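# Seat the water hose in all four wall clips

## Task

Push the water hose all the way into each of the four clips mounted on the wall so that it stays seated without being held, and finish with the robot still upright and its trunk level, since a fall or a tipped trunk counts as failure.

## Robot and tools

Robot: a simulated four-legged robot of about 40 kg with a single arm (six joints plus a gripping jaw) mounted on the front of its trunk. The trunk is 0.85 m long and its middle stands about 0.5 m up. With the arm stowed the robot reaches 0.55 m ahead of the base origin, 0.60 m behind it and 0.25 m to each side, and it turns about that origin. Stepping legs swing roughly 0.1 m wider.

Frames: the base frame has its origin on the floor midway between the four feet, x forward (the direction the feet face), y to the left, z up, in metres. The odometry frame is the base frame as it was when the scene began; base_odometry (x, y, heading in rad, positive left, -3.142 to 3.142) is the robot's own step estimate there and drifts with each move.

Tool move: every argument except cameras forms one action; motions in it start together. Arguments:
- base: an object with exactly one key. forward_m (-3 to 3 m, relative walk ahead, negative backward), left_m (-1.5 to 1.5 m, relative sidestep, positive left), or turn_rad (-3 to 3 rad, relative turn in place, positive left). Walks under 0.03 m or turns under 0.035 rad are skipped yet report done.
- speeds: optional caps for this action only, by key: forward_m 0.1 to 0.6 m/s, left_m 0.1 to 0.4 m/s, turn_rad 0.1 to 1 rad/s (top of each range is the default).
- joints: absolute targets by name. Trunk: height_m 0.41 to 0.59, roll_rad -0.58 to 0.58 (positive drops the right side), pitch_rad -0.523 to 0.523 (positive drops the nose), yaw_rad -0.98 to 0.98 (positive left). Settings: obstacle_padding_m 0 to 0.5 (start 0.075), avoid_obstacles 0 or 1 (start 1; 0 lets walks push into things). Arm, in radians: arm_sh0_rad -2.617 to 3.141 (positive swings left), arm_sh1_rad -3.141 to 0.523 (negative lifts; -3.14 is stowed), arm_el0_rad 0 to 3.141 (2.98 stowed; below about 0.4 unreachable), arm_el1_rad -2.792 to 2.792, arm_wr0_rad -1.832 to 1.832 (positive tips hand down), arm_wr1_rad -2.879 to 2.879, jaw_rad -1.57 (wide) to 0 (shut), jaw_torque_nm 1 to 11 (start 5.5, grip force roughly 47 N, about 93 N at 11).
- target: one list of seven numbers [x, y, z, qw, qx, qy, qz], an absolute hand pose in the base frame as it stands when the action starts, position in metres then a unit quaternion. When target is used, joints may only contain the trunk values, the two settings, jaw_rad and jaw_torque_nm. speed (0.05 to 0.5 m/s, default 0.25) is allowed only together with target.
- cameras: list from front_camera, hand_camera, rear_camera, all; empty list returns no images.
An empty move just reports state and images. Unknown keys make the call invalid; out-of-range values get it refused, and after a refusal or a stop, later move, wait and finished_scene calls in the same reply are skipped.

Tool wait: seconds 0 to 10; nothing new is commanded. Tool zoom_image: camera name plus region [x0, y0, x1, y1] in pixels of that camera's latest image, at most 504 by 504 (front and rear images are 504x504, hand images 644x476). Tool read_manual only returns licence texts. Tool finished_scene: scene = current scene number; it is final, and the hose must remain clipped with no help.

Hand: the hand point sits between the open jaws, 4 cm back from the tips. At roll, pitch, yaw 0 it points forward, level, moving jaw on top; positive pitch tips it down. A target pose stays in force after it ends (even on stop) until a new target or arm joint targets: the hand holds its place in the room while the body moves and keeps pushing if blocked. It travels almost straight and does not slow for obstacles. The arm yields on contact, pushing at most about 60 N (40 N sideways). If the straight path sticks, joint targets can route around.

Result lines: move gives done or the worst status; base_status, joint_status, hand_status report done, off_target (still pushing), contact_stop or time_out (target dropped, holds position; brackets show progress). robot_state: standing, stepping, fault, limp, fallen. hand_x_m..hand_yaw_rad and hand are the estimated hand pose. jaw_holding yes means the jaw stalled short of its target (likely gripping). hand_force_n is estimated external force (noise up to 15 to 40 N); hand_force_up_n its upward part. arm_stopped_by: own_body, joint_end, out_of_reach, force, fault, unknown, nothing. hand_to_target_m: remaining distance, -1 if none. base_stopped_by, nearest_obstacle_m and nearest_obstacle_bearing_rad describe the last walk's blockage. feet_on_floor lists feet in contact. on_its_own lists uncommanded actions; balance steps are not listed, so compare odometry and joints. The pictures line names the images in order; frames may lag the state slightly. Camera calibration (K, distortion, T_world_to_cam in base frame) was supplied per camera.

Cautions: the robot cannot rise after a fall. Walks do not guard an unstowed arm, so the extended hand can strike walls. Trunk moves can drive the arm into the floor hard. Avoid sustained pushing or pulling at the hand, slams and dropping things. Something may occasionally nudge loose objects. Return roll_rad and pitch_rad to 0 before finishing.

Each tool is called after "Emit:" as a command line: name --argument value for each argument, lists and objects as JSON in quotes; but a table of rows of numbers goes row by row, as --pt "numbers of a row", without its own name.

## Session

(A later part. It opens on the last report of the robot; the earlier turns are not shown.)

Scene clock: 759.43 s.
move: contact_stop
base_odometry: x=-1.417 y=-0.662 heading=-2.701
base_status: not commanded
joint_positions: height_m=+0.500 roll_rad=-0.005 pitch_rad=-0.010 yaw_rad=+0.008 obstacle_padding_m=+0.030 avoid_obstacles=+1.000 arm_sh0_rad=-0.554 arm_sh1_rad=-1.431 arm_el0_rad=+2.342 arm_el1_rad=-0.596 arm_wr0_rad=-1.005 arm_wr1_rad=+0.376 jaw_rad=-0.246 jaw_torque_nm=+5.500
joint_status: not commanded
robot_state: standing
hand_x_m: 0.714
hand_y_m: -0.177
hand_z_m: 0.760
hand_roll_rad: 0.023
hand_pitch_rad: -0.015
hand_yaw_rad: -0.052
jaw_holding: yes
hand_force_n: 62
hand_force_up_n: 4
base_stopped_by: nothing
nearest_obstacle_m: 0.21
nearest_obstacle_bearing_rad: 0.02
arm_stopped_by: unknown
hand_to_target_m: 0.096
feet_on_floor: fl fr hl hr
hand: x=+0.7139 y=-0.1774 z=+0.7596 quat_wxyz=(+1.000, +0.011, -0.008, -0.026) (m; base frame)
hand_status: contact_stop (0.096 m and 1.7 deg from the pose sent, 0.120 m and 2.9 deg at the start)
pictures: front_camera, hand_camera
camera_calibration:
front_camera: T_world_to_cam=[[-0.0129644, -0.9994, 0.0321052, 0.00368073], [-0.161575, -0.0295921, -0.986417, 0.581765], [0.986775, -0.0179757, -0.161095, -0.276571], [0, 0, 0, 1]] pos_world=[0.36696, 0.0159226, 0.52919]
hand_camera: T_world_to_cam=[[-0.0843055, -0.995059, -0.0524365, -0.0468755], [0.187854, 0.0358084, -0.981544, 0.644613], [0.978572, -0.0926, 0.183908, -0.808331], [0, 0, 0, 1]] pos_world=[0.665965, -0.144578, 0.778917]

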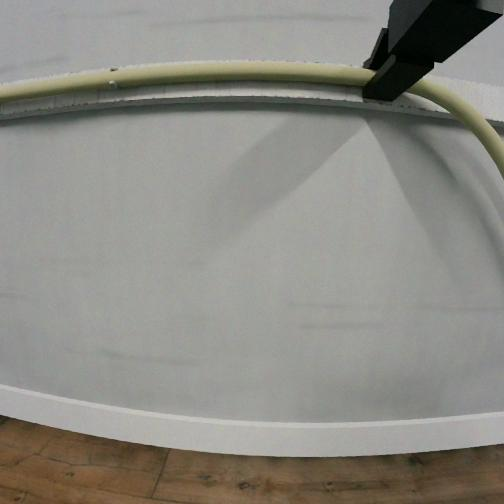

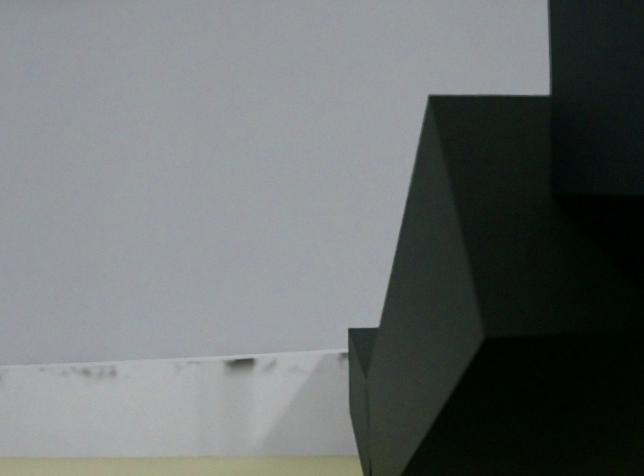

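Emit:
move --target '[0.695, -0.162, 0.754, 0.9997, 0, 0, -0.02]' --speed 0.1 --cameras '["hand_camera","front_camera"]'

Emit:
zoom_image --camera "front_camera" --region '[290, 20, 450, 140]'

Scene clock: 770.07 s.
move: contact_stop
base_odometry: x=-1.418 y=-0.662 heading=-2.701
base_status: not commanded
joint_positions: height_m=+0.501 roll_rad=-0.009 pitch_rad=-0.010 yaw_rad=+0.001 obstacle_padding_m=+0.030 avoid_obstacles=+1.000 arm_sh0_rad=-0.544 arm_sh1_rad=-1.441 arm_el0_rad=+2.360 arm_el1_rad=-0.586 arm_wr0_rad=-1.008 arm_wr1_rad=+0.366 jaw_rad=-0.247 jaw_torque_nm=+5.500
joint_status: not commanded
robot_state: standing
hand_x_m: 0.712
hand_y_m: -0.176
hand_z_m: 0.759
hand_roll_rad: 0.017
hand_pitch_rad: -0.014
hand_yaw_rad: -0.056
jaw_holding: yes
hand_force_n: 12
hand_force_up_n: 3
base_stopped_by: nothing
nearest_obstacle_m: 0.21
nearest_obstacle_bearing_rad: 0.02
arm_stopped_by: unknown
hand_to_target_m: 0.023
feet_on_floor: fl fr hl hr
hand: x=+0.7120 y=-0.1762 z=+0.7591 quat_wxyz=(+1.000, +0.009, -0.007, -0.028) (m; base frame)
hand_status: contact_stop (0.023 m and 1.6 deg from the pose sent, 0.025 m and 1.7 deg at the start)
pictures: front_camera, hand_camera
camera_calibration:
front_camera: T_world_to_cam=[[-0.0200105, -0.999173, 0.0353964, 0.00133311], [-0.162279, -0.0316881, -0.986236, 0.583208], [0.986542, -0.0254792, -0.161511, -0.278219], [0, 0, 0, 1]] pos_world=[0.369144, 0.012724, 0.530198]
hand_camera: T_world_to_cam=[[-0.0888504, -0.994919, -0.0473432, -0.0465146], [0.186354, 0.0300872, -0.982022, 0.644844], [0.978457, -0.0960756, 0.182734, -0.805918], [0, 0, 0, 1]] pos_world=[0.664254, -0.143109, 0.778318]

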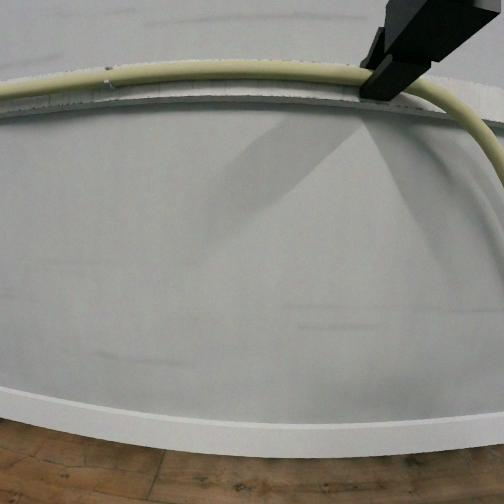

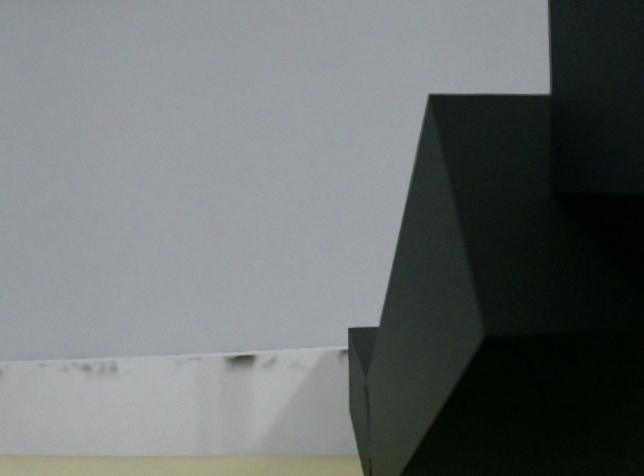

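Scaled by 3.150.

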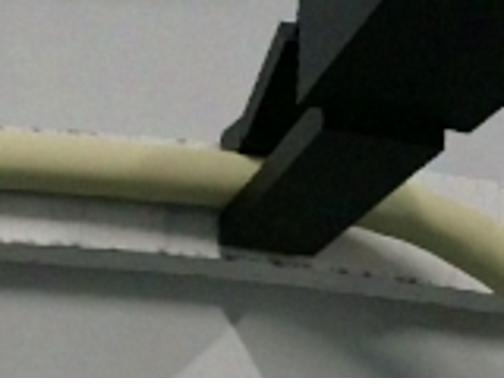

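Emit:
move --joints '{"jaw_rad": -0.45}' --cameras '[]'

Emit:
move --target '[0.62, -0.195, 0.757, 0.9997, 0, 0, -0.02]' --speed 0.12 --cameras '["hand_camera","front_camera"]'

Emit:
zoom_image --camera "front_camera" --region '[290, 20, 450, 140]'

Scene clock: 777.67 s.
move: done
base_odometry: x=-1.418 y=-0.663 heading=-2.701
base_status: not commanded
joint_positions: height_m=+0.501 roll_rad=-0.009 pitch_rad=-0.009 yaw_rad=+0.002 obstacle_padding_m=+0.030 avoid_obstacles=+1.000 arm_sh0_rad=-0.544 arm_sh1_rad=-1.471 arm_el0_rad=+2.402 arm_el1_rad=-0.606 arm_wr0_rad=-1.011 arm_wr1_rad=+0.361 jaw_rad=-0.448 jaw_torque_nm=+5.500
joint_status: all done
robot_state: standing
hand_x_m: 0.702
hand_y_m: -0.165
hand_z_m: 0.753
hand_roll_rad: 0.007
hand_pitch_rad: 0.001
hand_yaw_rad: -0.038
jaw_holding: no
hand_force_n: 2
hand_force_up_n: -1
base_stopped_by: nothing
nearest_obstacle_m: 0.21
nearest_obstacle_bearing_rad: 0.02
arm_stopped_by: nothing
hand_to_target_m: 0.007
feet_on_floor: fl fr hl hr
hand: x=+0.7019 y=-0.1646 z=+0.7529 quat_wxyz=(+1.000, +0.004, +0.000, -0.019) (m; base frame)
hand_status: not commanded
pictures: none
No camera images: "cameras" was empty.

Scene clock: 779.07 s.
move: done
base_odometry: x=-1.418 y=-0.663 heading=-2.701
base_status: not commanded
joint_positions: height_m=+0.501 roll_rad=-0.009 pitch_rad=-0.009 yaw_rad=+0.002 obstacle_padding_m=+0.030 avoid_obstacles=+1.000 arm_sh0_rad=-0.792 arm_sh1_rad=-1.618 arm_el0_rad=+2.543 arm_el1_rad=-0.871 arm_wr0_rad=-1.103 arm_wr1_rad=+0.482 jaw_rad=-0.449 jaw_torque_nm=+5.500
joint_status: not commanded
robot_state: standing
hand_x_m: 0.625
hand_y_m: -0.195
hand_z_m: 0.755
hand_roll_rad: -0.003
hand_pitch_rad: 0.004
hand_yaw_rad: -0.037
jaw_holding: no
hand_force_n: 3
hand_force_up_n: 0
base_stopped_by: nothing
nearest_obstacle_m: 0.21
nearest_obstacle_bearing_rad: 0.02
arm_stopped_by: nothing
hand_to_target_m: 0.006
feet_on_floor: fl fr hl hr
hand: x=+0.6254 y=-0.1948 z=+0.7551 quat_wxyz=(+1.000, -0.001, +0.002, -0.019) (m; base frame)
hand_status: done (0.006 m and 0.3 deg from the pose sent, 0.087 m and 0.4 deg at the start)
pictures: front_camera, hand_camera
camera_calibration:
front_camera: T_world_to_cam=[[-0.0189709, -0.999192, 0.0354446, 0.00240739], [-0.162852, -0.0318895, -0.986135, 0.584499], [0.986468, -0.0244801, -0.162116, -0.286893], [0, 0, 0, 1]] pos_world=[0.378244, 0.0140216, 0.529799]
hand_camera: T_world_to_cam=[[-0.0707013, -0.997152, -0.0262452, -0.10068], [0.166953, 0.0141106, -0.985864, 0.66944], [0.983427, -0.0740835, 0.165479, -0.70785], [0, 0, 0, 1]] pos_world=[0.577236, -0.16228, 0.774469]

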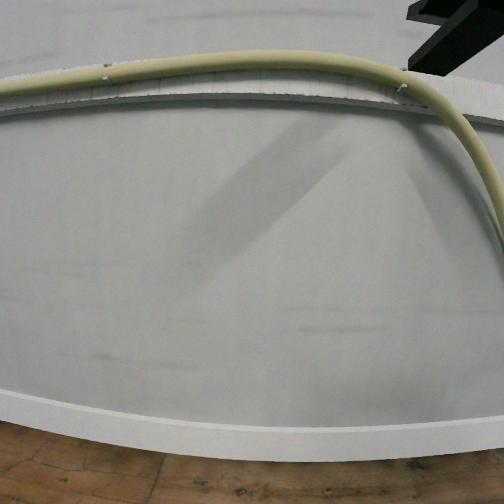

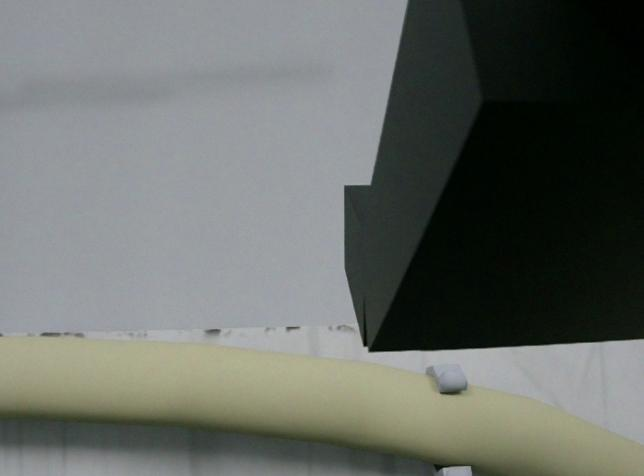

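Scaled by 3.150.

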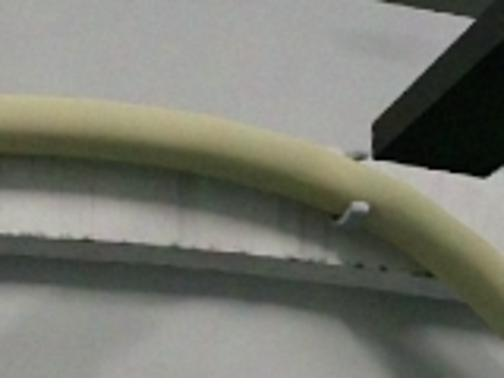

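Emit:
move --target '[0.64, -0.213, 0.757, 0.9998, 0, 0, -0.02]' --joints '{"jaw_rad": 0}' --cameras '[]'

Emit:
move --target '[0.79, -0.213, 0.757, 0.9998, 0, 0, -0.02]' --speed 0.08 --cameras '["hand_camera","front_camera"]'

Scene clock: 786.47 s.
move: done
base_odometry: x=-1.418 y=-0.663 heading=-2.701
base_status: not commanded
joint_positions: height_m=+0.501 roll_rad=-0.009 pitch_rad=-0.009 yaw_rad=+0.002 obstacle_padding_m=+0.030 avoid_obstacles=+1.000 arm_sh0_rad=-0.802 arm_sh1_rad=-1.566 arm_el0_rad=+2.484 arm_el1_rad=-0.881 arm_wr0_rad=-1.107 arm_wr1_rad=+0.488 jaw_rad=+0.000 jaw_torque_nm=+5.500
joint_status: all done
robot_state: standing
hand_x_m: 0.636
hand_y_m: -0.209
hand_z_m: 0.758
hand_roll_rad: -0.006
hand_pitch_rad: 0.001
hand_yaw_rad: -0.038
jaw_holding: no
hand_force_n: 6
hand_force_up_n: 1
base_stopped_by: nothing
nearest_obstacle_m: 0.21
nearest_obstacle_bearing_rad: 0.02
arm_stopped_by: nothing
hand_to_target_m: 0.005
feet_on_floor: fl fr hl hr
hand: x=+0.6364 y=-0.2094 z=+0.7581 quat_wxyz=(+1.000, -0.003, +0.000, -0.019) (m; base frame)
hand_status: done (0.005 m and 0.3 deg from the pose sent, 0.023 m and 0.3 deg at the start)
pictures: none
No camera images: "cameras" was empty.

Scene clock: 790.57 s.
move: contact_stop
base_odometry: x=-1.417 y=-0.663 heading=-2.701
base_status: not commanded
joint_positions: height_m=+0.500 roll_rad=-0.008 pitch_rad=-0.010 yaw_rad=+0.006 obstacle_padding_m=+0.030 avoid_obstacles=+1.000 arm_sh0_rad=-0.684 arm_sh1_rad=-1.434 arm_el0_rad=+2.339 arm_el1_rad=-0.751 arm_wr0_rad=-1.033 arm_wr1_rad=+0.440 jaw_rad=+0.000 jaw_torque_nm=+5.500
joint_status: not commanded
robot_state: standing
hand_x_m: 0.690
hand_y_m: -0.212
hand_z_m: 0.758
hand_roll_rad: 0.001
hand_pitch_rad: 0.005
hand_yaw_rad: -0.051
jaw_holding: no
hand_force_n: 64
hand_force_up_n: 0
base_stopped_by: nothing
nearest_obstacle_m: 0.21
nearest_obstacle_bearing_rad: 0.02
arm_stopped_by: force
hand_to_target_m: 0.100
feet_on_floor: fl fr hl hr
hand: x=+0.6903 y=-0.2121 z=+0.7583 quat_wxyz=(+1.000, +0.000, +0.002, -0.025) (m; base frame)
hand_status: contact_stop (0.100 m and 0.7 deg from the pose sent, 0.154 m and 0.3 deg at the start)
pictures: front_camera, hand_camera
camera_calibration:
front_camera: T_world_to_cam=[[-0.0143285, -0.99931, 0.034261, 0.00595824], [-0.161868, -0.0314943, -0.98631, 0.582527], [0.986708, -0.0196781, -0.161305, -0.278683], [0, 0, 0, 1]] pos_world=[0.369357, 0.0188165, 0.529395]
hand_camera: T_world_to_cam=[[-0.0842519, -0.996006, -0.0295474, -0.101076], [0.166924, 0.0151261, -0.985854, 0.662379], [0.982363, -0.0879923, 0.164983, -0.775473], [0, 0, 0, 1]] pos_world=[0.642713, -0.178927, 0.777963]

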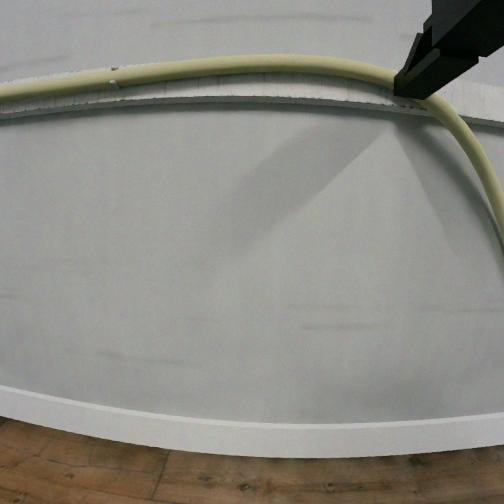

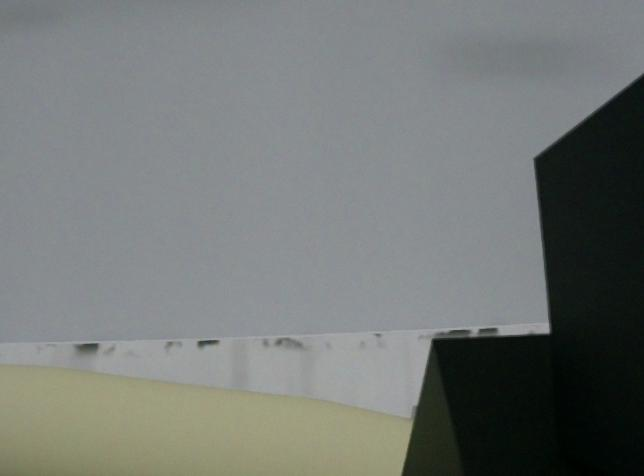

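Emit:
move --target '[0.66, -0.19, 0.757, 0.9998, 0, 0, -0.02]' --cameras '["hand_camera"]'

Emit:
zoom_image --camera "hand_camera" --region '[300, 300, 644, 476]'

Scene clock: 798.47 s.
move: done
base_odometry: x=-1.418 y=-0.663 heading=-2.701
base_status: not commanded
joint_positions: height_m=+0.501 roll_rad=-0.010 pitch_rad=-0.010 yaw_rad=+0.002 obstacle_padding_m=+0.030 avoid_obstacles=+1.000 arm_sh0_rad=-0.687 arm_sh1_rad=-1.531 arm_el0_rad=+2.454 arm_el1_rad=-0.758 arm_wr0_rad=-1.057 arm_wr1_rad=+0.430 jaw_rad=+0.000 jaw_torque_nm=+5.500
joint_status: not commanded
robot_state: standing
hand_x_m: 0.663
hand_y_m: -0.191
hand_z_m: 0.757
hand_roll_rad: -0.005
hand_pitch_rad: 0.000
hand_yaw_rad: -0.042
jaw_holding: no
hand_force_n: 3
hand_force_up_n: 0
base_stopped_by: nothing
nearest_obstacle_m: 0.21
nearest_obstacle_bearing_rad: 0.02
arm_stopped_by: nothing
hand_to_target_m: 0.004
feet_on_floor: fl fr hl hr
hand: x=+0.6634 y=-0.1913 z=+0.7573 quat_wxyz=(+1.000, -0.003, +0.000, -0.021) (m; base frame)
hand_status: done (0.004 m and 0.3 deg from the pose sent, 0.038 m and 0.7 deg at the start)
pictures: hand_camera
camera_calibration:
hand_camera: T_world_to_cam=[[-0.0752823, -0.996874, -0.0239868, -0.0929608], [0.171041, 0.0107893, -0.985205, 0.661463], [0.982384, -0.0782712, 0.169694, -0.748663], [0, 0, 0, 1]] pos_world=[0.615338, -0.158406, 0.77649]

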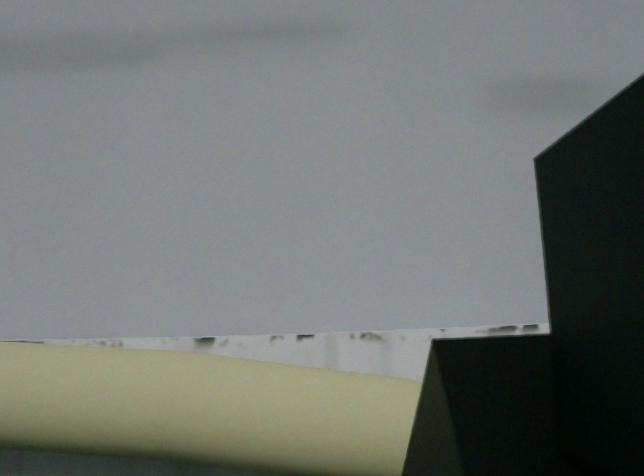

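Scaled by 1.465 from the camera's 644x476 image, which has a finer 1840x1360 frame.

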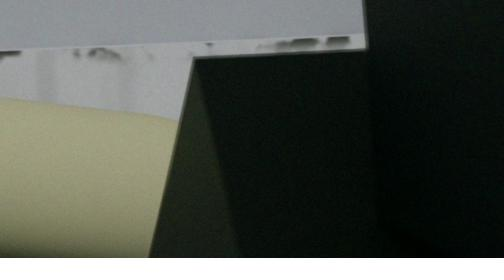

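Emit:
move --target '[0.80, -0.185, 0.760, 0.9998, 0, 0, -0.02]' --speed 0.1 --cameras '[]'

Emit:
move --target '[0.66, -0.235, 0.752, 0.9998, 0, 0, -0.02]' --cameras '[]'

Emit:
move --target '[0.80, -0.235, 0.752, 0.9998, 0, 0, -0.02]' --speed 0.1 --cameras '[]'

Scene clock: 809.13 s.
move: contact_stop
base_odometry: x=-1.417 y=-0.662 heading=-2.701
base_status: not commanded
joint_positions: height_m=+0.500 roll_rad=-0.010 pitch_rad=-0.010 yaw_rad=+0.007 obstacle_padding_m=+0.030 avoid_obstacles=+1.000 arm_sh0_rad=-0.620 arm_sh1_rad=-1.477 arm_el0_rad=+2.386 arm_el1_rad=-0.664 arm_wr0_rad=-0.995 arm_wr1_rad=+0.401 jaw_rad=+0.000 jaw_torque_nm=+5.500
joint_status: not commanded
robot_state: standing
hand_x_m: 0.692
hand_y_m: -0.189
hand_z_m: 0.758
hand_roll_rad: 0.005
hand_pitch_rad: 0.013
hand_yaw_rad: -0.068
jaw_holding: no
hand_force_n: 63
hand_force_up_n: -2
base_stopped_by: nothing
nearest_obstacle_m: 0.21
nearest_obstacle_bearing_rad: 0.02
arm_stopped_by: force
hand_to_target_m: 0.109
feet_on_floor: fl fr hl hr
hand: x=+0.6917 y=-0.1889 z=+0.7577 quat_wxyz=(+0.999, +0.003, +0.006, -0.034) (m; base frame)
hand_status: contact_stop (0.109 m and 1.8 deg from the pose sent, 0.137 m and 0.3 deg at the start)
pictures: none
No camera images: "cameras" was empty.

not run: a stop came earlier in this reply.

not run: a stop came earlier in this reply.

Emit:
move --target '[0.65, -0.24, 0.752, 0.9998, 0, 0, -0.02]' --cameras '[]'

Emit:
move --target '[0.80, -0.24, 0.752, 0.9998, 0, 0, -0.02]' --speed 0.1 --cameras '[]'

Scene clock: 820.43 s.
move: done
base_odometry: x=-1.418 y=-0.662 heading=-2.701
base_status: not commanded
joint_positions: height_m=+0.501 roll_rad=-0.008 pitch_rad=-0.009 yaw_rad=+0.002 obstacle_padding_m=+0.030 avoid_obstacles=+1.000 arm_sh0_rad=-0.833 arm_sh1_rad=-1.471 arm_el0_rad=+2.400 arm_el1_rad=-0.899 arm_wr0_rad=-1.126 arm_wr1_rad=+0.485 jaw_rad=+0.000 jaw_torque_nm=+5.500
joint_status: not commanded
robot_state: standing
hand_x_m: 0.647
hand_y_m: -0.236
hand_z_m: 0.754
hand_roll_rad: -0.008
hand_pitch_rad: -0.001
hand_yaw_rad: -0.046
jaw_holding: no
hand_force_n: 4
hand_force_up_n: 0
base_stopped_by: nothing
nearest_obstacle_m: 0.21
nearest_obstacle_bearing_rad: 0.02
arm_stopped_by: nothing
hand_to_target_m: 0.006
feet_on_floor: fl fr hl hr
hand: x=+0.6466 y=-0.2360 z=+0.7540 quat_wxyz=(+1.000, -0.004, +0.000, -0.023) (m; base frame)
hand_status: done (0.006 m and 0.6 deg from the pose sent, 0.066 m and 1.8 deg at the start)
pictures: none
No camera images: "cameras" was empty.

Scene clock: 824.30 s.
move: contact_stop
base_odometry: x=-1.417 y=-0.662 heading=-2.701
base_status: not commanded
joint_positions: height_m=+0.500 roll_rad=-0.006 pitch_rad=-0.011 yaw_rad=+0.005 obstacle_padding_m=+0.030 avoid_obstacles=+1.000 arm_sh0_rad=-0.743 arm_sh1_rad=-1.370 arm_el0_rad=+2.277 arm_el1_rad=-0.810 arm_wr0_rad=-1.062 arm_wr1_rad=+0.472 jaw_rad=+0.000 jaw_torque_nm=+5.500
joint_status: not commanded
robot_state: standing
hand_x_m: 0.690
hand_y_m: -0.241
hand_z_m: 0.755
hand_roll_rad: 0.006
hand_pitch_rad: 0.001
hand_yaw_rad: -0.053
jaw_holding: no
hand_force_n: 64
hand_force_up_n: 1
base_stopped_by: nothing
nearest_obstacle_m: 0.21
nearest_obstacle_bearing_rad: 0.02
arm_stopped_by: force
hand_to_target_m: 0.110
feet_on_floor: fl fr hl hr
hand: x=+0.6905 y=-0.2413 z=+0.7551 quat_wxyz=(+1.000, +0.003, +0.000, -0.026) (m; base frame)
hand_status: contact_stop (0.110 m and 0.8 deg from the pose sent, 0.154 m and 0.6 deg at the start)
pictures: none
No camera images: "cameras" was empty.

Emit:
move --target '[0.60, -0.10, 0.78, 1, 0, 0, 0]' --cameras '[]'

Emit:
move --joints '{"arm_sh0_rad": 0, "arm_sh1_rad": -2.0, "arm_el0_rad": 2.7, "arm_el1_rad": 0, "arm_wr0_rad": -0.7, "arm_wr1_rad": 0, "jaw_rad": -0.4}' --cameras '[]'

Emit:
move --base '{"turn_rad": -0.04}' --cameras '[]'

Emit:
move --base '{"left_m": -0.9}' --speeds '{"left_m": 0.3}' --cameras '["front_camera", "hand_camera"]'

Scene clock: 836.57 s.
move: done
base_odometry: x=-1.419 y=-0.662 heading=-2.700
base_status: not commanded
joint_positions: height_m=+0.501 roll_rad=-0.009 pitch_rad=-0.009 yaw_rad=+0.000 obstacle_padding_m=+0.030 avoid_obstacles=+1.000 arm_sh0_rad=-0.563 arm_sh1_rad=-1.994 arm_el0_rad=+2.751 arm_el1_rad=-0.746 arm_wr0_rad=-0.895 arm_wr1_rad=+0.525 jaw_rad=+0.000 jaw_torque_nm=+5.500
joint_status: not commanded
robot_state: standing
hand_x_m: 0.605
hand_y_m: -0.105
hand_z_m: 0.779
hand_roll_rad: 0.002
hand_pitch_rad: 0.004
hand_yaw_rad: -0.005
jaw_holding: no
hand_force_n: 5
hand_force_up_n: 0
base_stopped_by: nothing
nearest_obstacle_m: 0.21
nearest_obstacle_bearing_rad: 0.02
arm_stopped_by: nothing
hand_to_target_m: 0.008
feet_on_floor: fl fr hl hr
hand: x=+0.6047 y=-0.1046 z=+0.7790 quat_wxyz=(+1.000, +0.001, +0.002, -0.002) (m; base frame)
hand_status: done (0.008 m and 0.3 deg from the pose sent, 0.170 m and 3.0 deg at the start)
pictures: none
No camera images: "cameras" was empty.

Scene clock: 838.10 s.
move: done
base_odometry: x=-1.419 y=-0.661 heading=-2.700
base_status: not commanded
joint_positions: height_m=+0.501 roll_rad=-0.009 pitch_rad=-0.009 yaw_rad=-0.001 obstacle_padding_m=+0.030 avoid_obstacles=+1.000 arm_sh0_rad=-0.010 arm_sh1_rad=-1.996 arm_el0_rad=+2.703 arm_el1_rad=-0.004 arm_wr0_rad=-0.704 arm_wr1_rad=+0.006 jaw_rad=-0.399 jaw_torque_nm=+5.500
joint_status: all done
robot_state: standing
hand_x_m: 0.645
hand_y_m: -0.004
hand_z_m: 0.798
hand_roll_rad: -0.005
hand_pitch_rad: -0.007
hand_yaw_rad: -0.008
jaw_holding: no
hand_force_n: 4
hand_force_up_n: -1
base_stopped_by: nothing
nearest_obstacle_m: 0.21
nearest_obstacle_bearing_rad: 0.02
arm_stopped_by: nothing
hand_to_target_m: -1.000
feet_on_floor: fl fr hl hr
hand: x=+0.6450 y=-0.0037 z=+0.7980 quat_wxyz=(+1.000, -0.003, -0.003, -0.004) (m; base frame)
hand_status: not commanded
pictures: none
No camera images: "cameras" was empty.

Scene clock: 839.40 s.
move: done
base_odometry: x=-1.422 y=-0.660 heading=-2.741
base_status: done
joint_positions: height_m=+0.500 roll_rad=-0.008 pitch_rad=-0.010 yaw_rad=+0.003 obstacle_padding_m=+0.030 avoid_obstacles=+1.000 arm_sh0_rad=-0.003 arm_sh1_rad=-2.000 arm_el0_rad=+2.698 arm_el1_rad=-0.001 arm_wr0_rad=-0.701 arm_wr1_rad=+0.005 jaw_rad=-0.399 jaw_torque_nm=+5.500
joint_status: not commanded
robot_state: standing
hand_x_m: 0.644
hand_y_m: 0.000
hand_z_m: 0.801
hand_roll_rad: -0.003
hand_pitch_rad: -0.012
hand_yaw_rad: 0.001
jaw_holding: no
hand_force_n: 4
hand_force_up_n: 0
base_stopped_by: nothing
nearest_obstacle_m: 0.22
nearest_obstacle_bearing_rad: -0.36
arm_stopped_by: nothing
hand_to_target_m: -1.000
feet_on_floor: fl fr hl hr
hand: x=+0.6441 y=+0.0002 z=+0.8012 quat_wxyz=(+1.000, -0.001, -0.006, +0.000) (m; base frame)
hand_status: not commanded
pictures: none
No camera images: "cameras" was empty.

Scene clock: 844.23 s.
move: done
base_odometry: x=-1.775 y=+0.169 heading=-2.741
base_status: done
joint_positions: height_m=+0.501 roll_rad=-0.003 pitch_rad=-0.014 yaw_rad=+0.002 obstacle_padding_m=+0.030 avoid_obstacles=+1.000 arm_sh0_rad=+0.000 arm_sh1_rad=-2.001 arm_el0_rad=+2.700 arm_el1_rad=+0.000 arm_wr0_rad=-0.700 arm_wr1_rad=+0.005 jaw_rad=-0.399 jaw_torque_nm=+5.500
joint_status: not commanded
robot_state: standing
hand_x_m: 0.645
hand_y_m: 0.002
hand_z_m: 0.804
hand_roll_rad: 0.002
hand_pitch_rad: -0.014
hand_yaw_rad: 0.001
jaw_holding: no
hand_force_n: 3
hand_force_up_n: -1
base_stopped_by: unknown
nearest_obstacle_m: 0.16
nearest_obstacle_bearing_rad: 0.10
arm_stopped_by: nothing
hand_to_target_m: -1.000
feet_on_floor: fl fr hl hr
hand: x=+0.6453 y=+0.0018 z=+0.8035 quat_wxyz=(+1.000, +0.001, -0.007, +0.001) (m; base frame)
hand_status: not commanded
pictures: front_camera, hand_camera
camera_calibration:
front_camera: T_world_to_cam=[[-0.0188618, -0.99937, 0.0300481, -0.00826748], [-0.158296, -0.0266894, -0.987031, 0.586141], [0.987212, -0.0233737, -0.157693, -0.296832], [0, 0, 0, 1]] pos_world=[0.385664, 0.000443425, 0.531979]
hand_camera: T_world_to_cam=[[-0.0308292, -0.998981, -0.0329481, 0.078121], [0.184163, 0.0267223, -0.982532, 0.697423], [0.982412, -0.0363585, 0.183151, -0.734489], [0, 0, 0, 1]] pos_world=[0.59554, 0.0326998, 0.822337]

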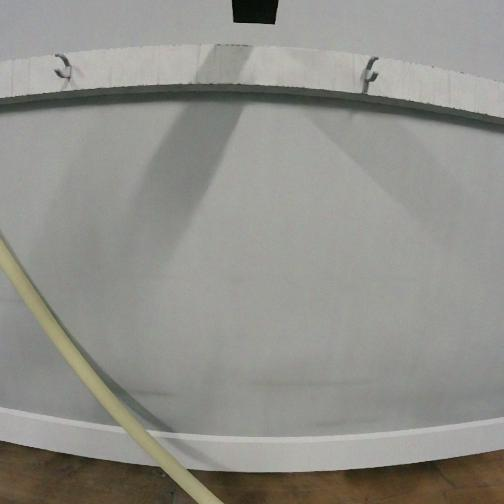

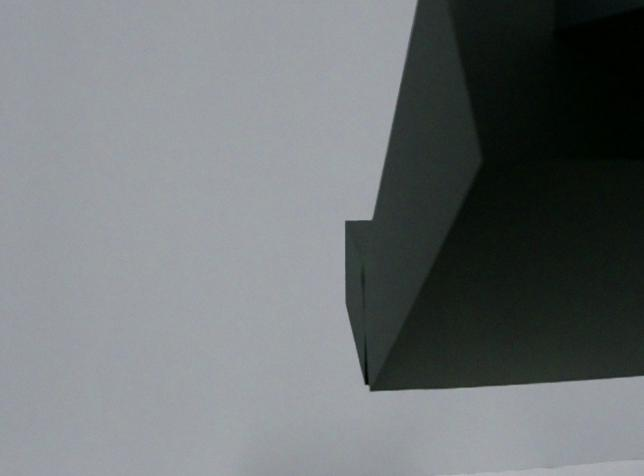

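Emit:
move --cameras '["rear_camera"]'

Emit:
move --target '[0.55, 0.12, 0.78, 1, 0, 0, 0]' --cameras '["hand_camera"]'

Emit:
move --target '[0.55, -0.12, 0.78, 1, 0, 0, 0]' --cameras '["hand_camera"]'

Scene clock: 856.30 s.
base_odometry: x=-1.775 y=+0.169 heading=-2.741
base_status: done
joint_positions: height_m=+0.501 roll_rad=-0.007 pitch_rad=-0.011 yaw_rad=+0.003 obstacle_padding_m=+0.030 avoid_obstacles=+1.000 arm_sh0_rad=+0.000 arm_sh1_rad=-2.001 arm_el0_rad=+2.700 arm_el1_rad=+0.000 arm_wr0_rad=-0.700 arm_wr1_rad=+0.005 jaw_rad=-0.399 jaw_torque_nm=+5.500
joint_status: not commanded
robot_state: standing
hand_x_m: 0.646
hand_y_m: 0.002
hand_z_m: 0.801
hand_roll_rad: -0.002
hand_pitch_rad: -0.011
hand_yaw_rad: 0.002
jaw_holding: no
hand_force_n: 4
hand_force_up_n: 0
base_stopped_by: unknown
nearest_obstacle_m: 0.16
nearest_obstacle_bearing_rad: 0.10
arm_stopped_by: nothing
hand_to_target_m: -1.000
feet_on_floor: fl fr hl hr
hand: x=+0.6456 y=+0.0018 z=+0.8011 quat_wxyz=(+1.000, -0.001, -0.005, +0.001) (m; base frame)
hand_status: not commanded
pictures: rear_camera
camera_calibration:
rear_camera: T_world_to_cam=[[-0.0420462, 0.997803, -0.0511985, 0.0109164], [0.124018, -0.0456353, -0.99123, 0.585391], [-0.991389, -0.0480271, -0.121827, -0.423752], [0, 0, 0, 1]] pos_world=[-0.492244, -0.00452954, 0.529192]

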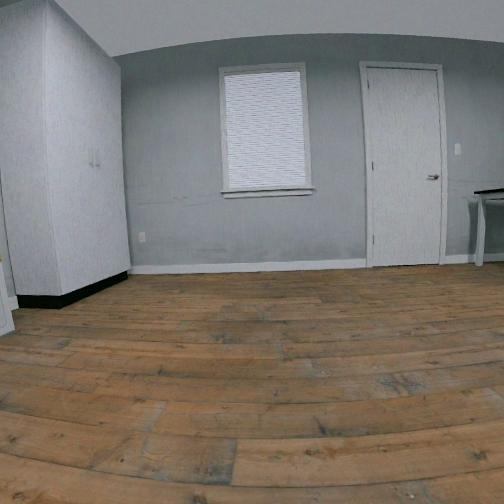

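Scene clock: 858.37 s.
move: done
base_odometry: x=-1.775 y=+0.169 heading=-2.741
base_status: not commanded
joint_positions: height_m=+0.501 roll_rad=-0.008 pitch_rad=-0.011 yaw_rad=+0.002 obstacle_padding_m=+0.030 avoid_obstacles=+1.000 arm_sh0_rad=+0.809 arm_sh1_rad=-2.207 arm_el0_rad=+2.860 arm_el1_rad=+1.062 arm_wr0_rad=-0.987 arm_wr1_rad=-0.756 jaw_rad=-0.399 jaw_torque_nm=+5.500
joint_status: not commanded
robot_state: standing
hand_x_m: 0.552
hand_y_m: 0.116
hand_z_m: 0.778
hand_roll_rad: 0.002
hand_pitch_rad: 0.002
hand_yaw_rad: -0.006
jaw_holding: no
hand_force_n: 3
hand_force_up_n: -1
base_stopped_by: unknown
nearest_obstacle_m: 0.16
nearest_obstacle_bearing_rad: 0.10
arm_stopped_by: nothing
hand_to_target_m: 0.005
feet_on_floor: fl fr hl hr
hand: x=+0.5515 y=+0.1164 z=+0.7782 quat_wxyz=(+1.000, +0.001, +0.001, -0.003) (m; base frame)
hand_status: done (0.005 m and 0.4 deg from the pose sent, 0.154 m and 0.6 deg at the start)
pictures: hand_camera
camera_calibration:
hand_camera: T_world_to_cam=[[-0.0373475, -0.998721, -0.0340787, 0.193732], [0.169312, 0.0272854, -0.985185, 0.696886], [0.984855, -0.0425641, 0.168076, -0.622375], [0, 0, 0, 1]] pos_world=[0.502193, 0.147979, 0.79777]

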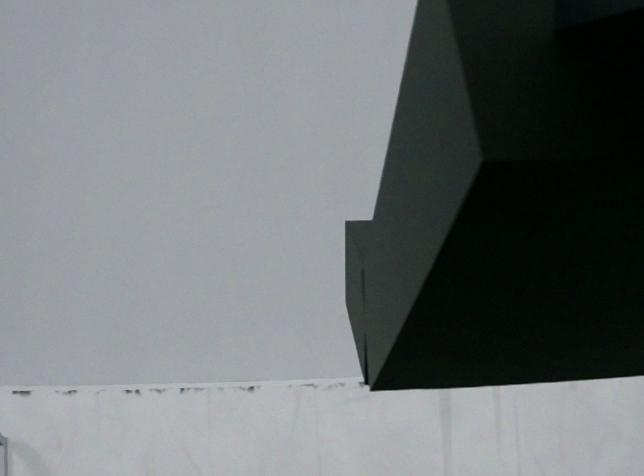

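Scene clock: 862.93 s.
move: done
base_odometry: x=-1.775 y=+0.168 heading=-2.741
base_status: not commanded
joint_positions: height_m=+0.501 roll_rad=-0.008 pitch_rad=-0.011 yaw_rad=+0.003 obstacle_padding_m=+0.030 avoid_obstacles=+1.000 arm_sh0_rad=-0.828 arm_sh1_rad=-2.234 arm_el0_rad=+2.875 arm_el1_rad=-1.072 arm_wr0_rad=-0.992 arm_wr1_rad=+0.778 jaw_rad=-0.399 jaw_torque_nm=+5.500
joint_status: not commanded
robot_state: standing
hand_x_m: 0.547
hand_y_m: -0.115
hand_z_m: 0.780
hand_roll_rad: -0.008
hand_pitch_rad: -0.005
hand_yaw_rad: 0.001
jaw_holding: no
hand_force_n: 6
hand_force_up_n: 0
base_stopped_by: unknown
nearest_obstacle_m: 0.16
nearest_obstacle_bearing_rad: 0.10
arm_stopped_by: nothing
hand_to_target_m: 0.006
feet_on_floor: fl fr hl hr
hand: x=+0.5475 y=-0.1155 z=+0.7804 quat_wxyz=(+1.000, -0.004, -0.003, +0.001) (m; base frame)
hand_status: done (0.006 m and 0.6 deg from the pose sent, 0.236 m and 0.4 deg at the start)
pictures: hand_camera
camera_calibration:
hand_camera: T_world_to_cam=[[-0.0327164, -0.999244, -0.0209917, -0.0516072], [0.175807, 0.0149219, -0.984312, 0.700308], [0.983881, -0.0358936, 0.175186, -0.632926], [0, 0, 0, 1]] pos_world=[0.497917, -0.0847361, 0.799117]

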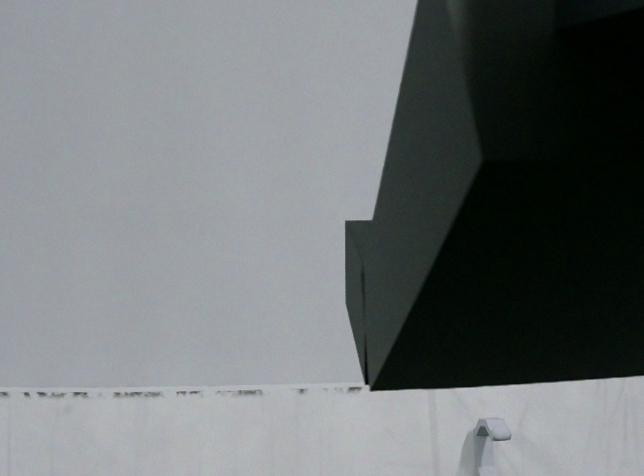

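Emit:
move --target '[0.56, 0.20, 0.66, 0.9689, 0.2474, 0, 0]' --joints '{"jaw_rad": -0.9}' --cameras '[]'

Emit:
move --target '[0.58, 0.40, 0.505, 0.8847, 0.4662, 0, 0]' --cameras '["hand_camera","front_camera"]'

Scene clock: 892.87 s.
move: done
base_odometry: x=-1.775 y=+0.170 heading=-2.741
base_status: not commanded
joint_positions: height_m=+0.501 roll_rad=-0.010 pitch_rad=-0.011 yaw_rad=+0.000 obstacle_padding_m=+0.030 avoid_obstacles=+1.000 arm_sh0_rad=+1.040 arm_sh1_rad=-1.402 arm_el0_rad=+2.664 arm_el1_rad=+1.058 arm_wr0_rad=-1.405 arm_wr1_rad=+0.244 jaw_rad=-0.899 jaw_torque_nm=+5.500
joint_status: all done
robot_state: standing
hand_x_m: 0.557
hand_y_m: 0.197
hand_z_m: 0.663
hand_roll_rad: 0.502
hand_pitch_rad: -0.001
hand_yaw_rad: 0.005
jaw_holding: no
hand_force_n: 4
hand_force_up_n: 0
base_stopped_by: unknown
nearest_obstacle_m: 0.16
nearest_obstacle_bearing_rad: 0.10
arm_stopped_by: nothing
hand_to_target_m: 0.006
feet_on_floor: fl fr hl hr
hand: x=+0.5574 y=+0.1970 z=+0.6632 quat_wxyz=(+0.969, +0.248, +0.000, +0.002) (m; base frame)
hand_status: done (0.006 m and 0.3 deg from the pose sent, 0.338 m and 29.1 deg at the start)
pictures: none
No camera images: "cameras" was empty.

Scene clock: 895.07 s.
move: done
base_odometry: x=-1.775 y=+0.171 heading=-2.741
base_status: not commanded
joint_positions: height_m=+0.501 roll_rad=-0.010 pitch_rad=-0.011 yaw_rad=-0.003 obstacle_padding_m=+0.030 avoid_obstacles=+1.000 arm_sh0_rad=+1.244 arm_sh1_rad=-0.572 arm_el0_rad=+1.848 arm_el1_rad=+1.255 arm_wr0_rad=-1.468 arm_wr1_rad=+0.703 jaw_rad=-0.900 jaw_torque_nm=+5.500
joint_status: not commanded
robot_state: standing
hand_x_m: 0.580
hand_y_m: 0.397
hand_z_m: 0.509
hand_roll_rad: 0.972
hand_pitch_rad: -0.004
hand_yaw_rad: 0.001
jaw_holding: no
hand_force_n: 3
hand_force_up_n: 1
base_stopped_by: unknown
nearest_obstacle_m: 0.16
nearest_obstacle_bearing_rad: 0.10
arm_stopped_by: nothing
hand_to_target_m: 0.006
feet_on_floor: fl fr hl hr
hand: x=+0.5796 y=+0.3970 z=+0.5087 quat_wxyz=(+0.884, +0.467, -0.001, +0.001) (m; base frame)
hand_status: done (0.006 m and 0.2 deg from the pose sent, 0.258 m and 26.8 deg at the start)
pictures: front_camera, hand_camera
camera_calibration:
front_camera: T_world_to_cam=[[-0.0232213, -0.999064, 0.0364926, -0.0617986], [-0.160906, -0.0322916, -0.986441, 0.582657], [0.986697, -0.0287783, -0.160005, -0.290086], [0, 0, 0, 1]] pos_world=[0.378544, -0.051274, 0.530597]
hand_camera: T_world_to_cam=[[-0.0293675, -0.536236, -0.843557, 0.689697], [0.170608, 0.828849, -0.532825, -0.131205], [0.984901, -0.159565, 0.0671448, -0.495044], [0, 0, 0, 1]] pos_world=[0.530208, 0.399598, 0.545129]

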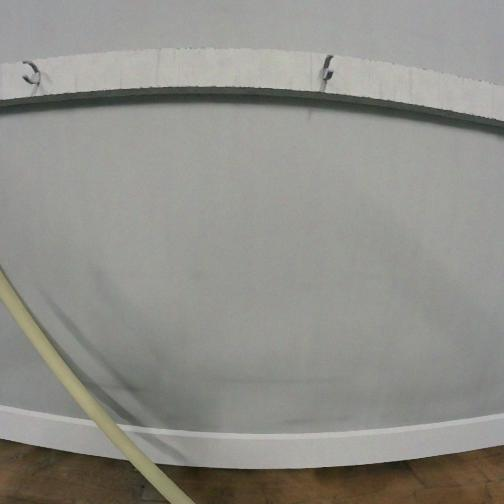

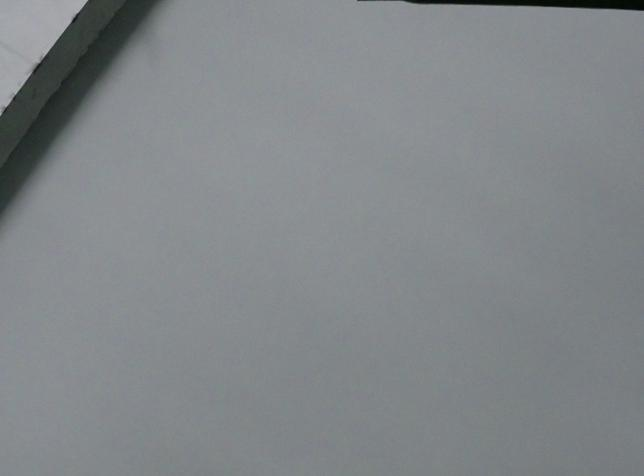

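Emit:
move --target '[0.62, 0.425, 0.48, 0.879, 0.476, 0, 0]' --cameras '["hand_camera"]'

Scene clock: 923.20 s.
move: done
base_odometry: x=-1.775 y=+0.172 heading=-2.741
base_status: not commanded
joint_positions: height_m=+0.501 roll_rad=-0.010 pitch_rad=-0.011 yaw_rad=-0.003 obstacle_padding_m=+0.030 avoid_obstacles=+1.000 arm_sh0_rad=+1.189 arm_sh1_rad=-0.449 arm_el0_rad=+1.668 arm_el1_rad=+1.211 arm_wr0_rad=-1.430 arm_wr1_rad=+0.676 jaw_rad=-0.900 jaw_torque_nm=+5.500
joint_status: not commanded
robot_state: standing
hand_x_m: 0.616
hand_y_m: 0.421
hand_z_m: 0.483
hand_roll_rad: 0.994
hand_pitch_rad: 0.000
hand_yaw_rad: -0.001
jaw_holding: no
hand_force_n: 3
hand_force_up_n: 1
base_stopped_by: unknown
nearest_obstacle_m: 0.16
nearest_obstacle_bearing_rad: 0.10
arm_stopped_by: nothing
hand_to_target_m: 0.006
feet_on_floor: fl fr hl hr
hand: x=+0.6159 y=+0.4213 z=+0.4830 quat_wxyz=(+0.879, +0.477, +0.000, +0.000) (m; base frame)
hand_status: done (0.006 m and 0.1 deg from the pose sent, 0.057 m and 1.2 deg at the start)
pictures: hand_camera
camera_calibration:
hand_camera: T_world_to_cam=[[-0.0332968, -0.5177, -0.854914, 0.682268], [0.17036, 0.83993, -0.515262, -0.184152], [0.984819, -0.162799, 0.0602282, -0.520514], [0, 0, 0, 1]] pos_world=[0.566702, 0.423146, 0.519743]

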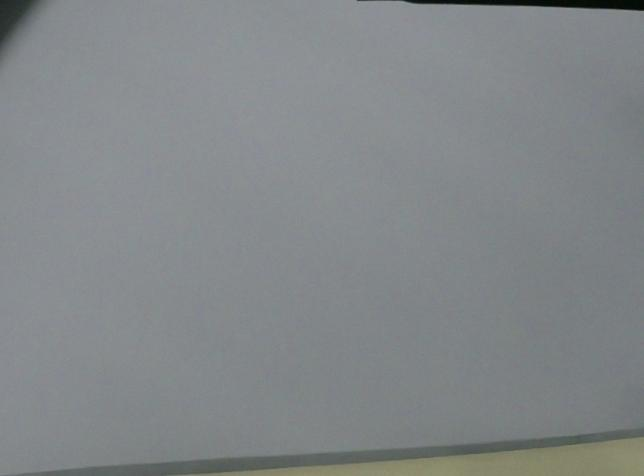

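Emit:
move --target '[0.66, 0.455, 0.464, 0.8955, 0.445, 0, 0]' --speed 0.15 --cameras '["hand_camera","front_camera"]'

Scene clock: 930.60 s.
move: done
base_odometry: x=-1.775 y=+0.172 heading=-2.741
base_status: not commanded
joint_positions: height_m=+0.501 roll_rad=-0.010 pitch_rad=-0.011 yaw_rad=-0.003 obstacle_padding_m=+0.030 avoid_obstacles=+1.000 arm_sh0_rad=+1.136 arm_sh1_rad=-0.331 arm_el0_rad=+1.454 arm_el1_rad=+1.177 arm_wr0_rad=-1.375 arm_wr1_rad=+0.522 jaw_rad=-0.900 jaw_torque_nm=+5.500
joint_status: not commanded
robot_state: standing
hand_x_m: 0.656
hand_y_m: 0.451
hand_z_m: 0.468
hand_roll_rad: 0.922
hand_pitch_rad: 0.001
hand_yaw_rad: -0.002
jaw_holding: no
hand_force_n: 5
hand_force_up_n: 2
base_stopped_by: unknown
nearest_obstacle_m: 0.16
nearest_obstacle_bearing_rad: 0.10
arm_stopped_by: nothing
hand_to_target_m: 0.007
feet_on_floor: fl fr hl hr
hand: x=+0.6563 y=+0.4512 z=+0.4678 quat_wxyz=(+0.896, +0.445, +0.000, -0.001) (m; base frame)
hand_status: done (0.007 m and 0.1 deg from the pose sent, 0.059 m and 4.1 deg at the start)
pictures: front_camera, hand_camera
camera_calibration:
front_camera: T_world_to_cam=[[-0.0236808, -0.999043, 0.0367712, -0.068168], [-0.16104, -0.0324892, -0.986413, 0.580982], [0.986664, -0.0292807, -0.160116, -0.281652], [0, 0, 0, 1]] pos_world=[0.369843, -0.0574741, 0.530498]
hand_camera: T_world_to_cam=[[-0.0340144, -0.577451, -0.815716, 0.695341], [0.170345, 0.800896, -0.574063, -0.178707], [0.984797, -0.158479, 0.0711238, -0.561545], [0, 0, 0, 1]] pos_world=[0.607101, 0.455658, 0.504551]

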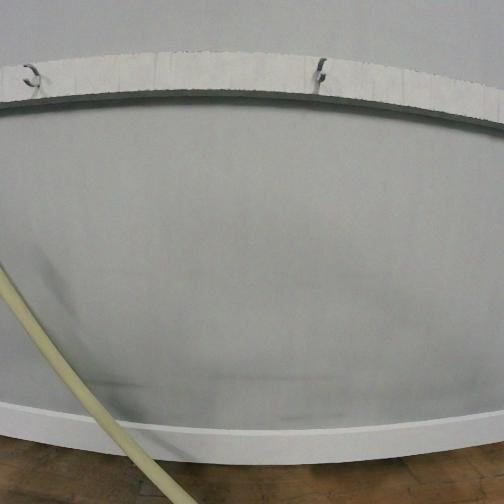

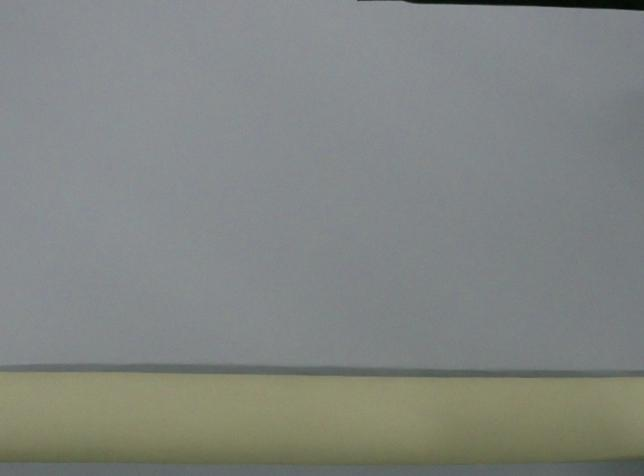

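Emit:
move --target '[0.79, 0.4525, 0.453, 0.8955, 0.445, 0, 0]' --speed 0.1 --cameras '["hand_camera"]'

Scene clock: 940.10 s.
move: contact_stop
base_odometry: x=-1.774 y=+0.172 heading=-2.740
base_status: not commanded
joint_positions: height_m=+0.500 roll_rad=-0.007 pitch_rad=-0.011 yaw_rad=+0.004 obstacle_padding_m=+0.030 avoid_obstacles=+1.000 arm_sh0_rad=+0.974 arm_sh1_rad=-0.210 arm_el0_rad=+1.222 arm_el1_rad=+1.052 arm_wr0_rad=-1.249 arm_wr1_rad=+0.445 jaw_rad=-0.900 jaw_torque_nm=+5.500
joint_status: not commanded
robot_state: standing
hand_x_m: 0.746
hand_y_m: 0.450
hand_z_m: 0.457
hand_roll_rad: 0.915
hand_pitch_rad: 0.008
hand_yaw_rad: 0.008
jaw_holding: no
hand_force_n: 27
hand_force_up_n: 2
base_stopped_by: unknown
nearest_obstacle_m: 0.16
nearest_obstacle_bearing_rad: 0.10
arm_stopped_by: unknown
hand_to_target_m: 0.045
feet_on_floor: fl fr hl hr
hand: x=+0.7457 y=+0.4502 z=+0.4571 quat_wxyz=(+0.897, +0.442, +0.005, +0.002) (m; base frame)
hand_status: contact_stop (0.045 m and 0.8 deg from the pose sent, 0.135 m and 0.1 deg at the start)
pictures: hand_camera
camera_calibration:
hand_camera: T_world_to_cam=[[-0.0344915, -0.584037, -0.810994, 0.69037], [0.158712, 0.797978, -0.581414, -0.18571], [0.986722, -0.148768, 0.0651705, -0.652143], [0, 0, 0, 1]] pos_world=[0.696771, 0.454376, 0.494412]

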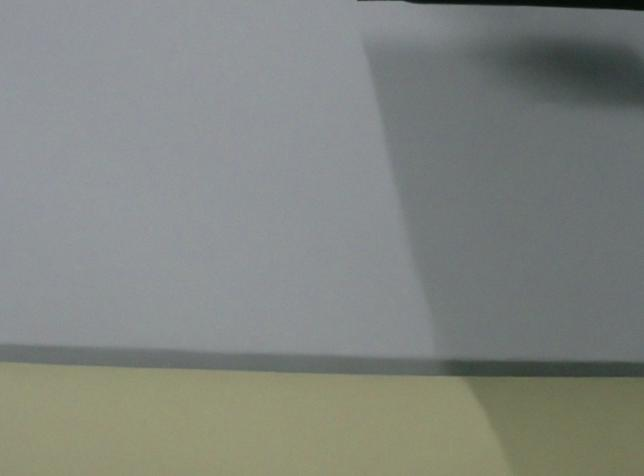

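Emit:
move --joints '{"jaw_rad": 0}' --cameras '[]'

Emit:
move --target '[0.67, 0.41, 0.59, 0.9689, 0.2474, 0, 0]' --speed 0.12 --cameras '["front_camera"]'

Scene clock: 949.20 s.
move: contact_stop
base_odometry: x=-1.774 y=+0.172 heading=-2.740
base_status: not commanded
joint_positions: height_m=+0.500 roll_rad=-0.010 pitch_rad=-0.011 yaw_rad=+0.006 obstacle_padding_m=+0.030 avoid_obstacles=+1.000 arm_sh0_rad=+0.971 arm_sh1_rad=-0.250 arm_el0_rad=+1.294 arm_el1_rad=+1.066 arm_wr0_rad=-1.321 arm_wr1_rad=+0.472 jaw_rad=-0.241 jaw_torque_nm=+5.500
joint_status: jaw_rad contact_stop (moved +0.658 of +0.900)
robot_state: standing
hand_x_m: 0.739
hand_y_m: 0.433
hand_z_m: 0.469
hand_roll_rad: 0.917
hand_pitch_rad: -0.034
hand_yaw_rad: -0.037
jaw_holding: yes
hand_force_n: 35
hand_force_up_n: 10
base_stopped_by: unknown
nearest_obstacle_m: 0.16
nearest_obstacle_bearing_rad: 0.10
arm_stopped_by: unknown
hand_to_target_m: 0.057
feet_on_floor: fl fr hl hr
hand: x=+0.7392 y=+0.4331 z=+0.4687 quat_wxyz=(+0.897, +0.442, -0.023, -0.009) (m; base frame)
hand_status: not commanded
pictures: none
No camera images: "cameras" was empty.

not run: a stop came earlier in this reply.

Emit:
move --target '[0.67, 0.38, 0.60, 0.9689, 0.2474, 0, 0]' --speed 0.12 --cameras '["front_camera"]'

Emit:
move --target '[0.66, 0.315, 0.755, 1, 0, 0, -0.01]' --speed 0.12 --cameras '["hand_camera","front_camera"]'

Scene clock: 959.47 s.
move: contact_stop
base_odometry: x=-1.774 y=+0.171 heading=-2.741
base_status: not commanded
joint_positions: height_m=+0.501 roll_rad=-0.009 pitch_rad=-0.011 yaw_rad=-0.002 obstacle_padding_m=+0.030 avoid_obstacles=+1.000 arm_sh0_rad=+1.016 arm_sh1_rad=-0.766 arm_el0_rad=+1.867 arm_el1_rad=+1.116 arm_wr0_rad=-1.338 arm_wr1_rad=+0.100 jaw_rad=-0.240 jaw_torque_nm=+5.500
joint_status: not commanded
robot_state: standing
hand_x_m: 0.675
hand_y_m: 0.363
hand_z_m: 0.599
hand_roll_rad: 0.508
hand_pitch_rad: 0.000
hand_yaw_rad: -0.051
jaw_holding: yes
hand_force_n: 15
hand_force_up_n: -6
base_stopped_by: unknown
nearest_obstacle_m: 0.16
nearest_obstacle_bearing_rad: 0.10
arm_stopped_by: unknown
hand_to_target_m: 0.019
feet_on_floor: fl fr hl hr
hand: x=+0.6748 y=+0.3626 z=+0.5990 quat_wxyz=(+0.968, +0.251, -0.006, -0.024) (m; base frame)
hand_status: contact_stop (0.019 m and 3.0 deg from the pose sent, 0.158 m and 24.0 deg at the start)
pictures: front_camera
camera_calibration:
front_camera: T_world_to_cam=[[-0.0228881, -0.999089, 0.0360299, -0.0578238], [-0.16098, -0.0318859, -0.986442, 0.58077], [0.986692, -0.0283778, -0.160103, -0.27909], [0, 0, 0, 1]] pos_world=[0.367545, -0.0471727, 0.530296]

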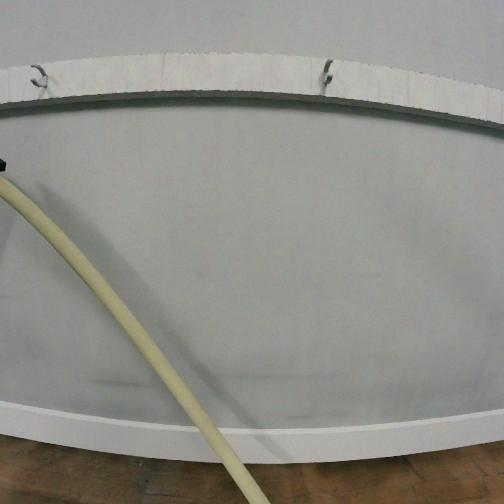

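not run: a stop came earlier in this reply.

Emit:
move --target '[0.66, 0.322, 0.755, 1, 0, 0, -0.01]' --speed 0.12 --cameras '["hand_camera","front_camera"]'

Emit:
zoom_image --camera "front_camera" --region '[0, 20, 160, 140]'

Scene clock: 966.40 s.
move: off_target
base_odometry: x=-1.774 y=+0.171 heading=-2.741
base_status: not commanded
joint_positions: height_m=+0.500 roll_rad=-0.009 pitch_rad=-0.010 yaw_rad=-0.002 obstacle_padding_m=+0.030 avoid_obstacles=+1.000 arm_sh0_rad=+0.975 arm_sh1_rad=-1.213 arm_el0_rad=+2.056 arm_el1_rad=+1.131 arm_wr0_rad=-1.208 arm_wr1_rad=-0.606 jaw_rad=-0.241 jaw_torque_nm=+5.500
joint_status: not commanded
robot_state: standing
hand_x_m: 0.667
hand_y_m: 0.324
hand_z_m: 0.758
hand_roll_rad: 0.031
hand_pitch_rad: -0.010
hand_yaw_rad: -0.037
jaw_holding: yes
hand_force_n: 5
hand_force_up_n: -3
base_stopped_by: unknown
nearest_obstacle_m: 0.16
nearest_obstacle_bearing_rad: 0.10
arm_stopped_by: nothing
hand_to_target_m: 0.008
feet_on_floor: fl fr hl hr
hand: x=+0.6670 y=+0.3237 z=+0.7576 quat_wxyz=(+1.000, +0.015, -0.005, -0.018) (m; base frame)
hand_status: off_target (0.008 m and 2.1 deg from the pose sent, 0.162 m and 29.2 deg at the start)
pictures: front_camera, hand_camera
camera_calibration:
front_camera: T_world_to_cam=[[-0.0229712, -0.999092, 0.0358785, -0.0478894], [-0.162276, -0.0316857, -0.986237, 0.581643], [0.986478, -0.0284772, -0.161401, -0.282878], [0, 0, 0, 1]] pos_world=[0.372339, -0.0374717, 0.529699]
hand_camera: T_world_to_cam=[[-0.0677761, -0.995692, -0.0632688, 0.445808], [0.182278, 0.0499896, -0.981975, 0.633002], [0.980908, -0.078087, 0.178105, -0.717443], [0, 0, 0, 1]] pos_world=[0.618578, 0.356221, 0.777579]

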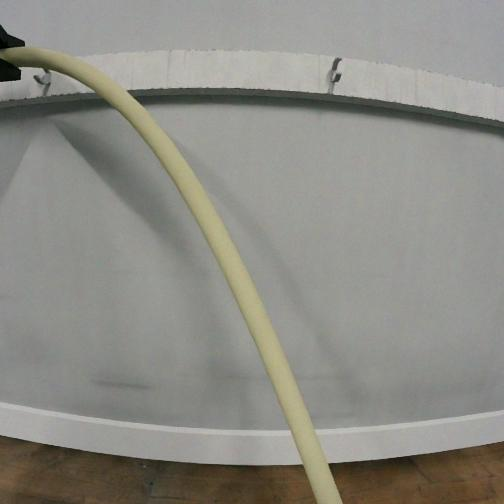

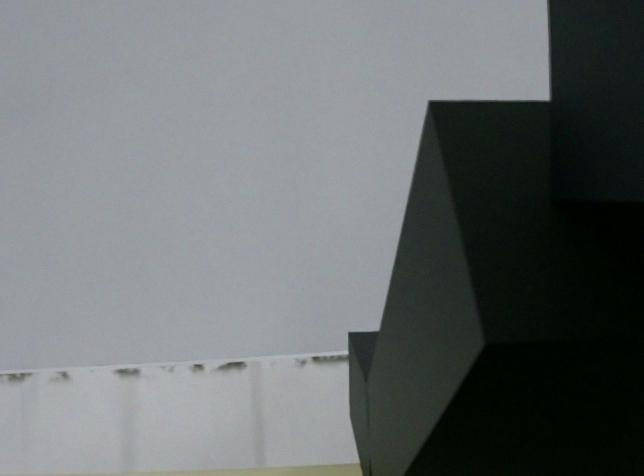

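Scaled by 3.150.

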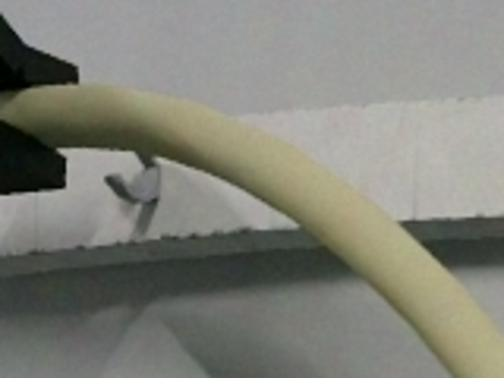

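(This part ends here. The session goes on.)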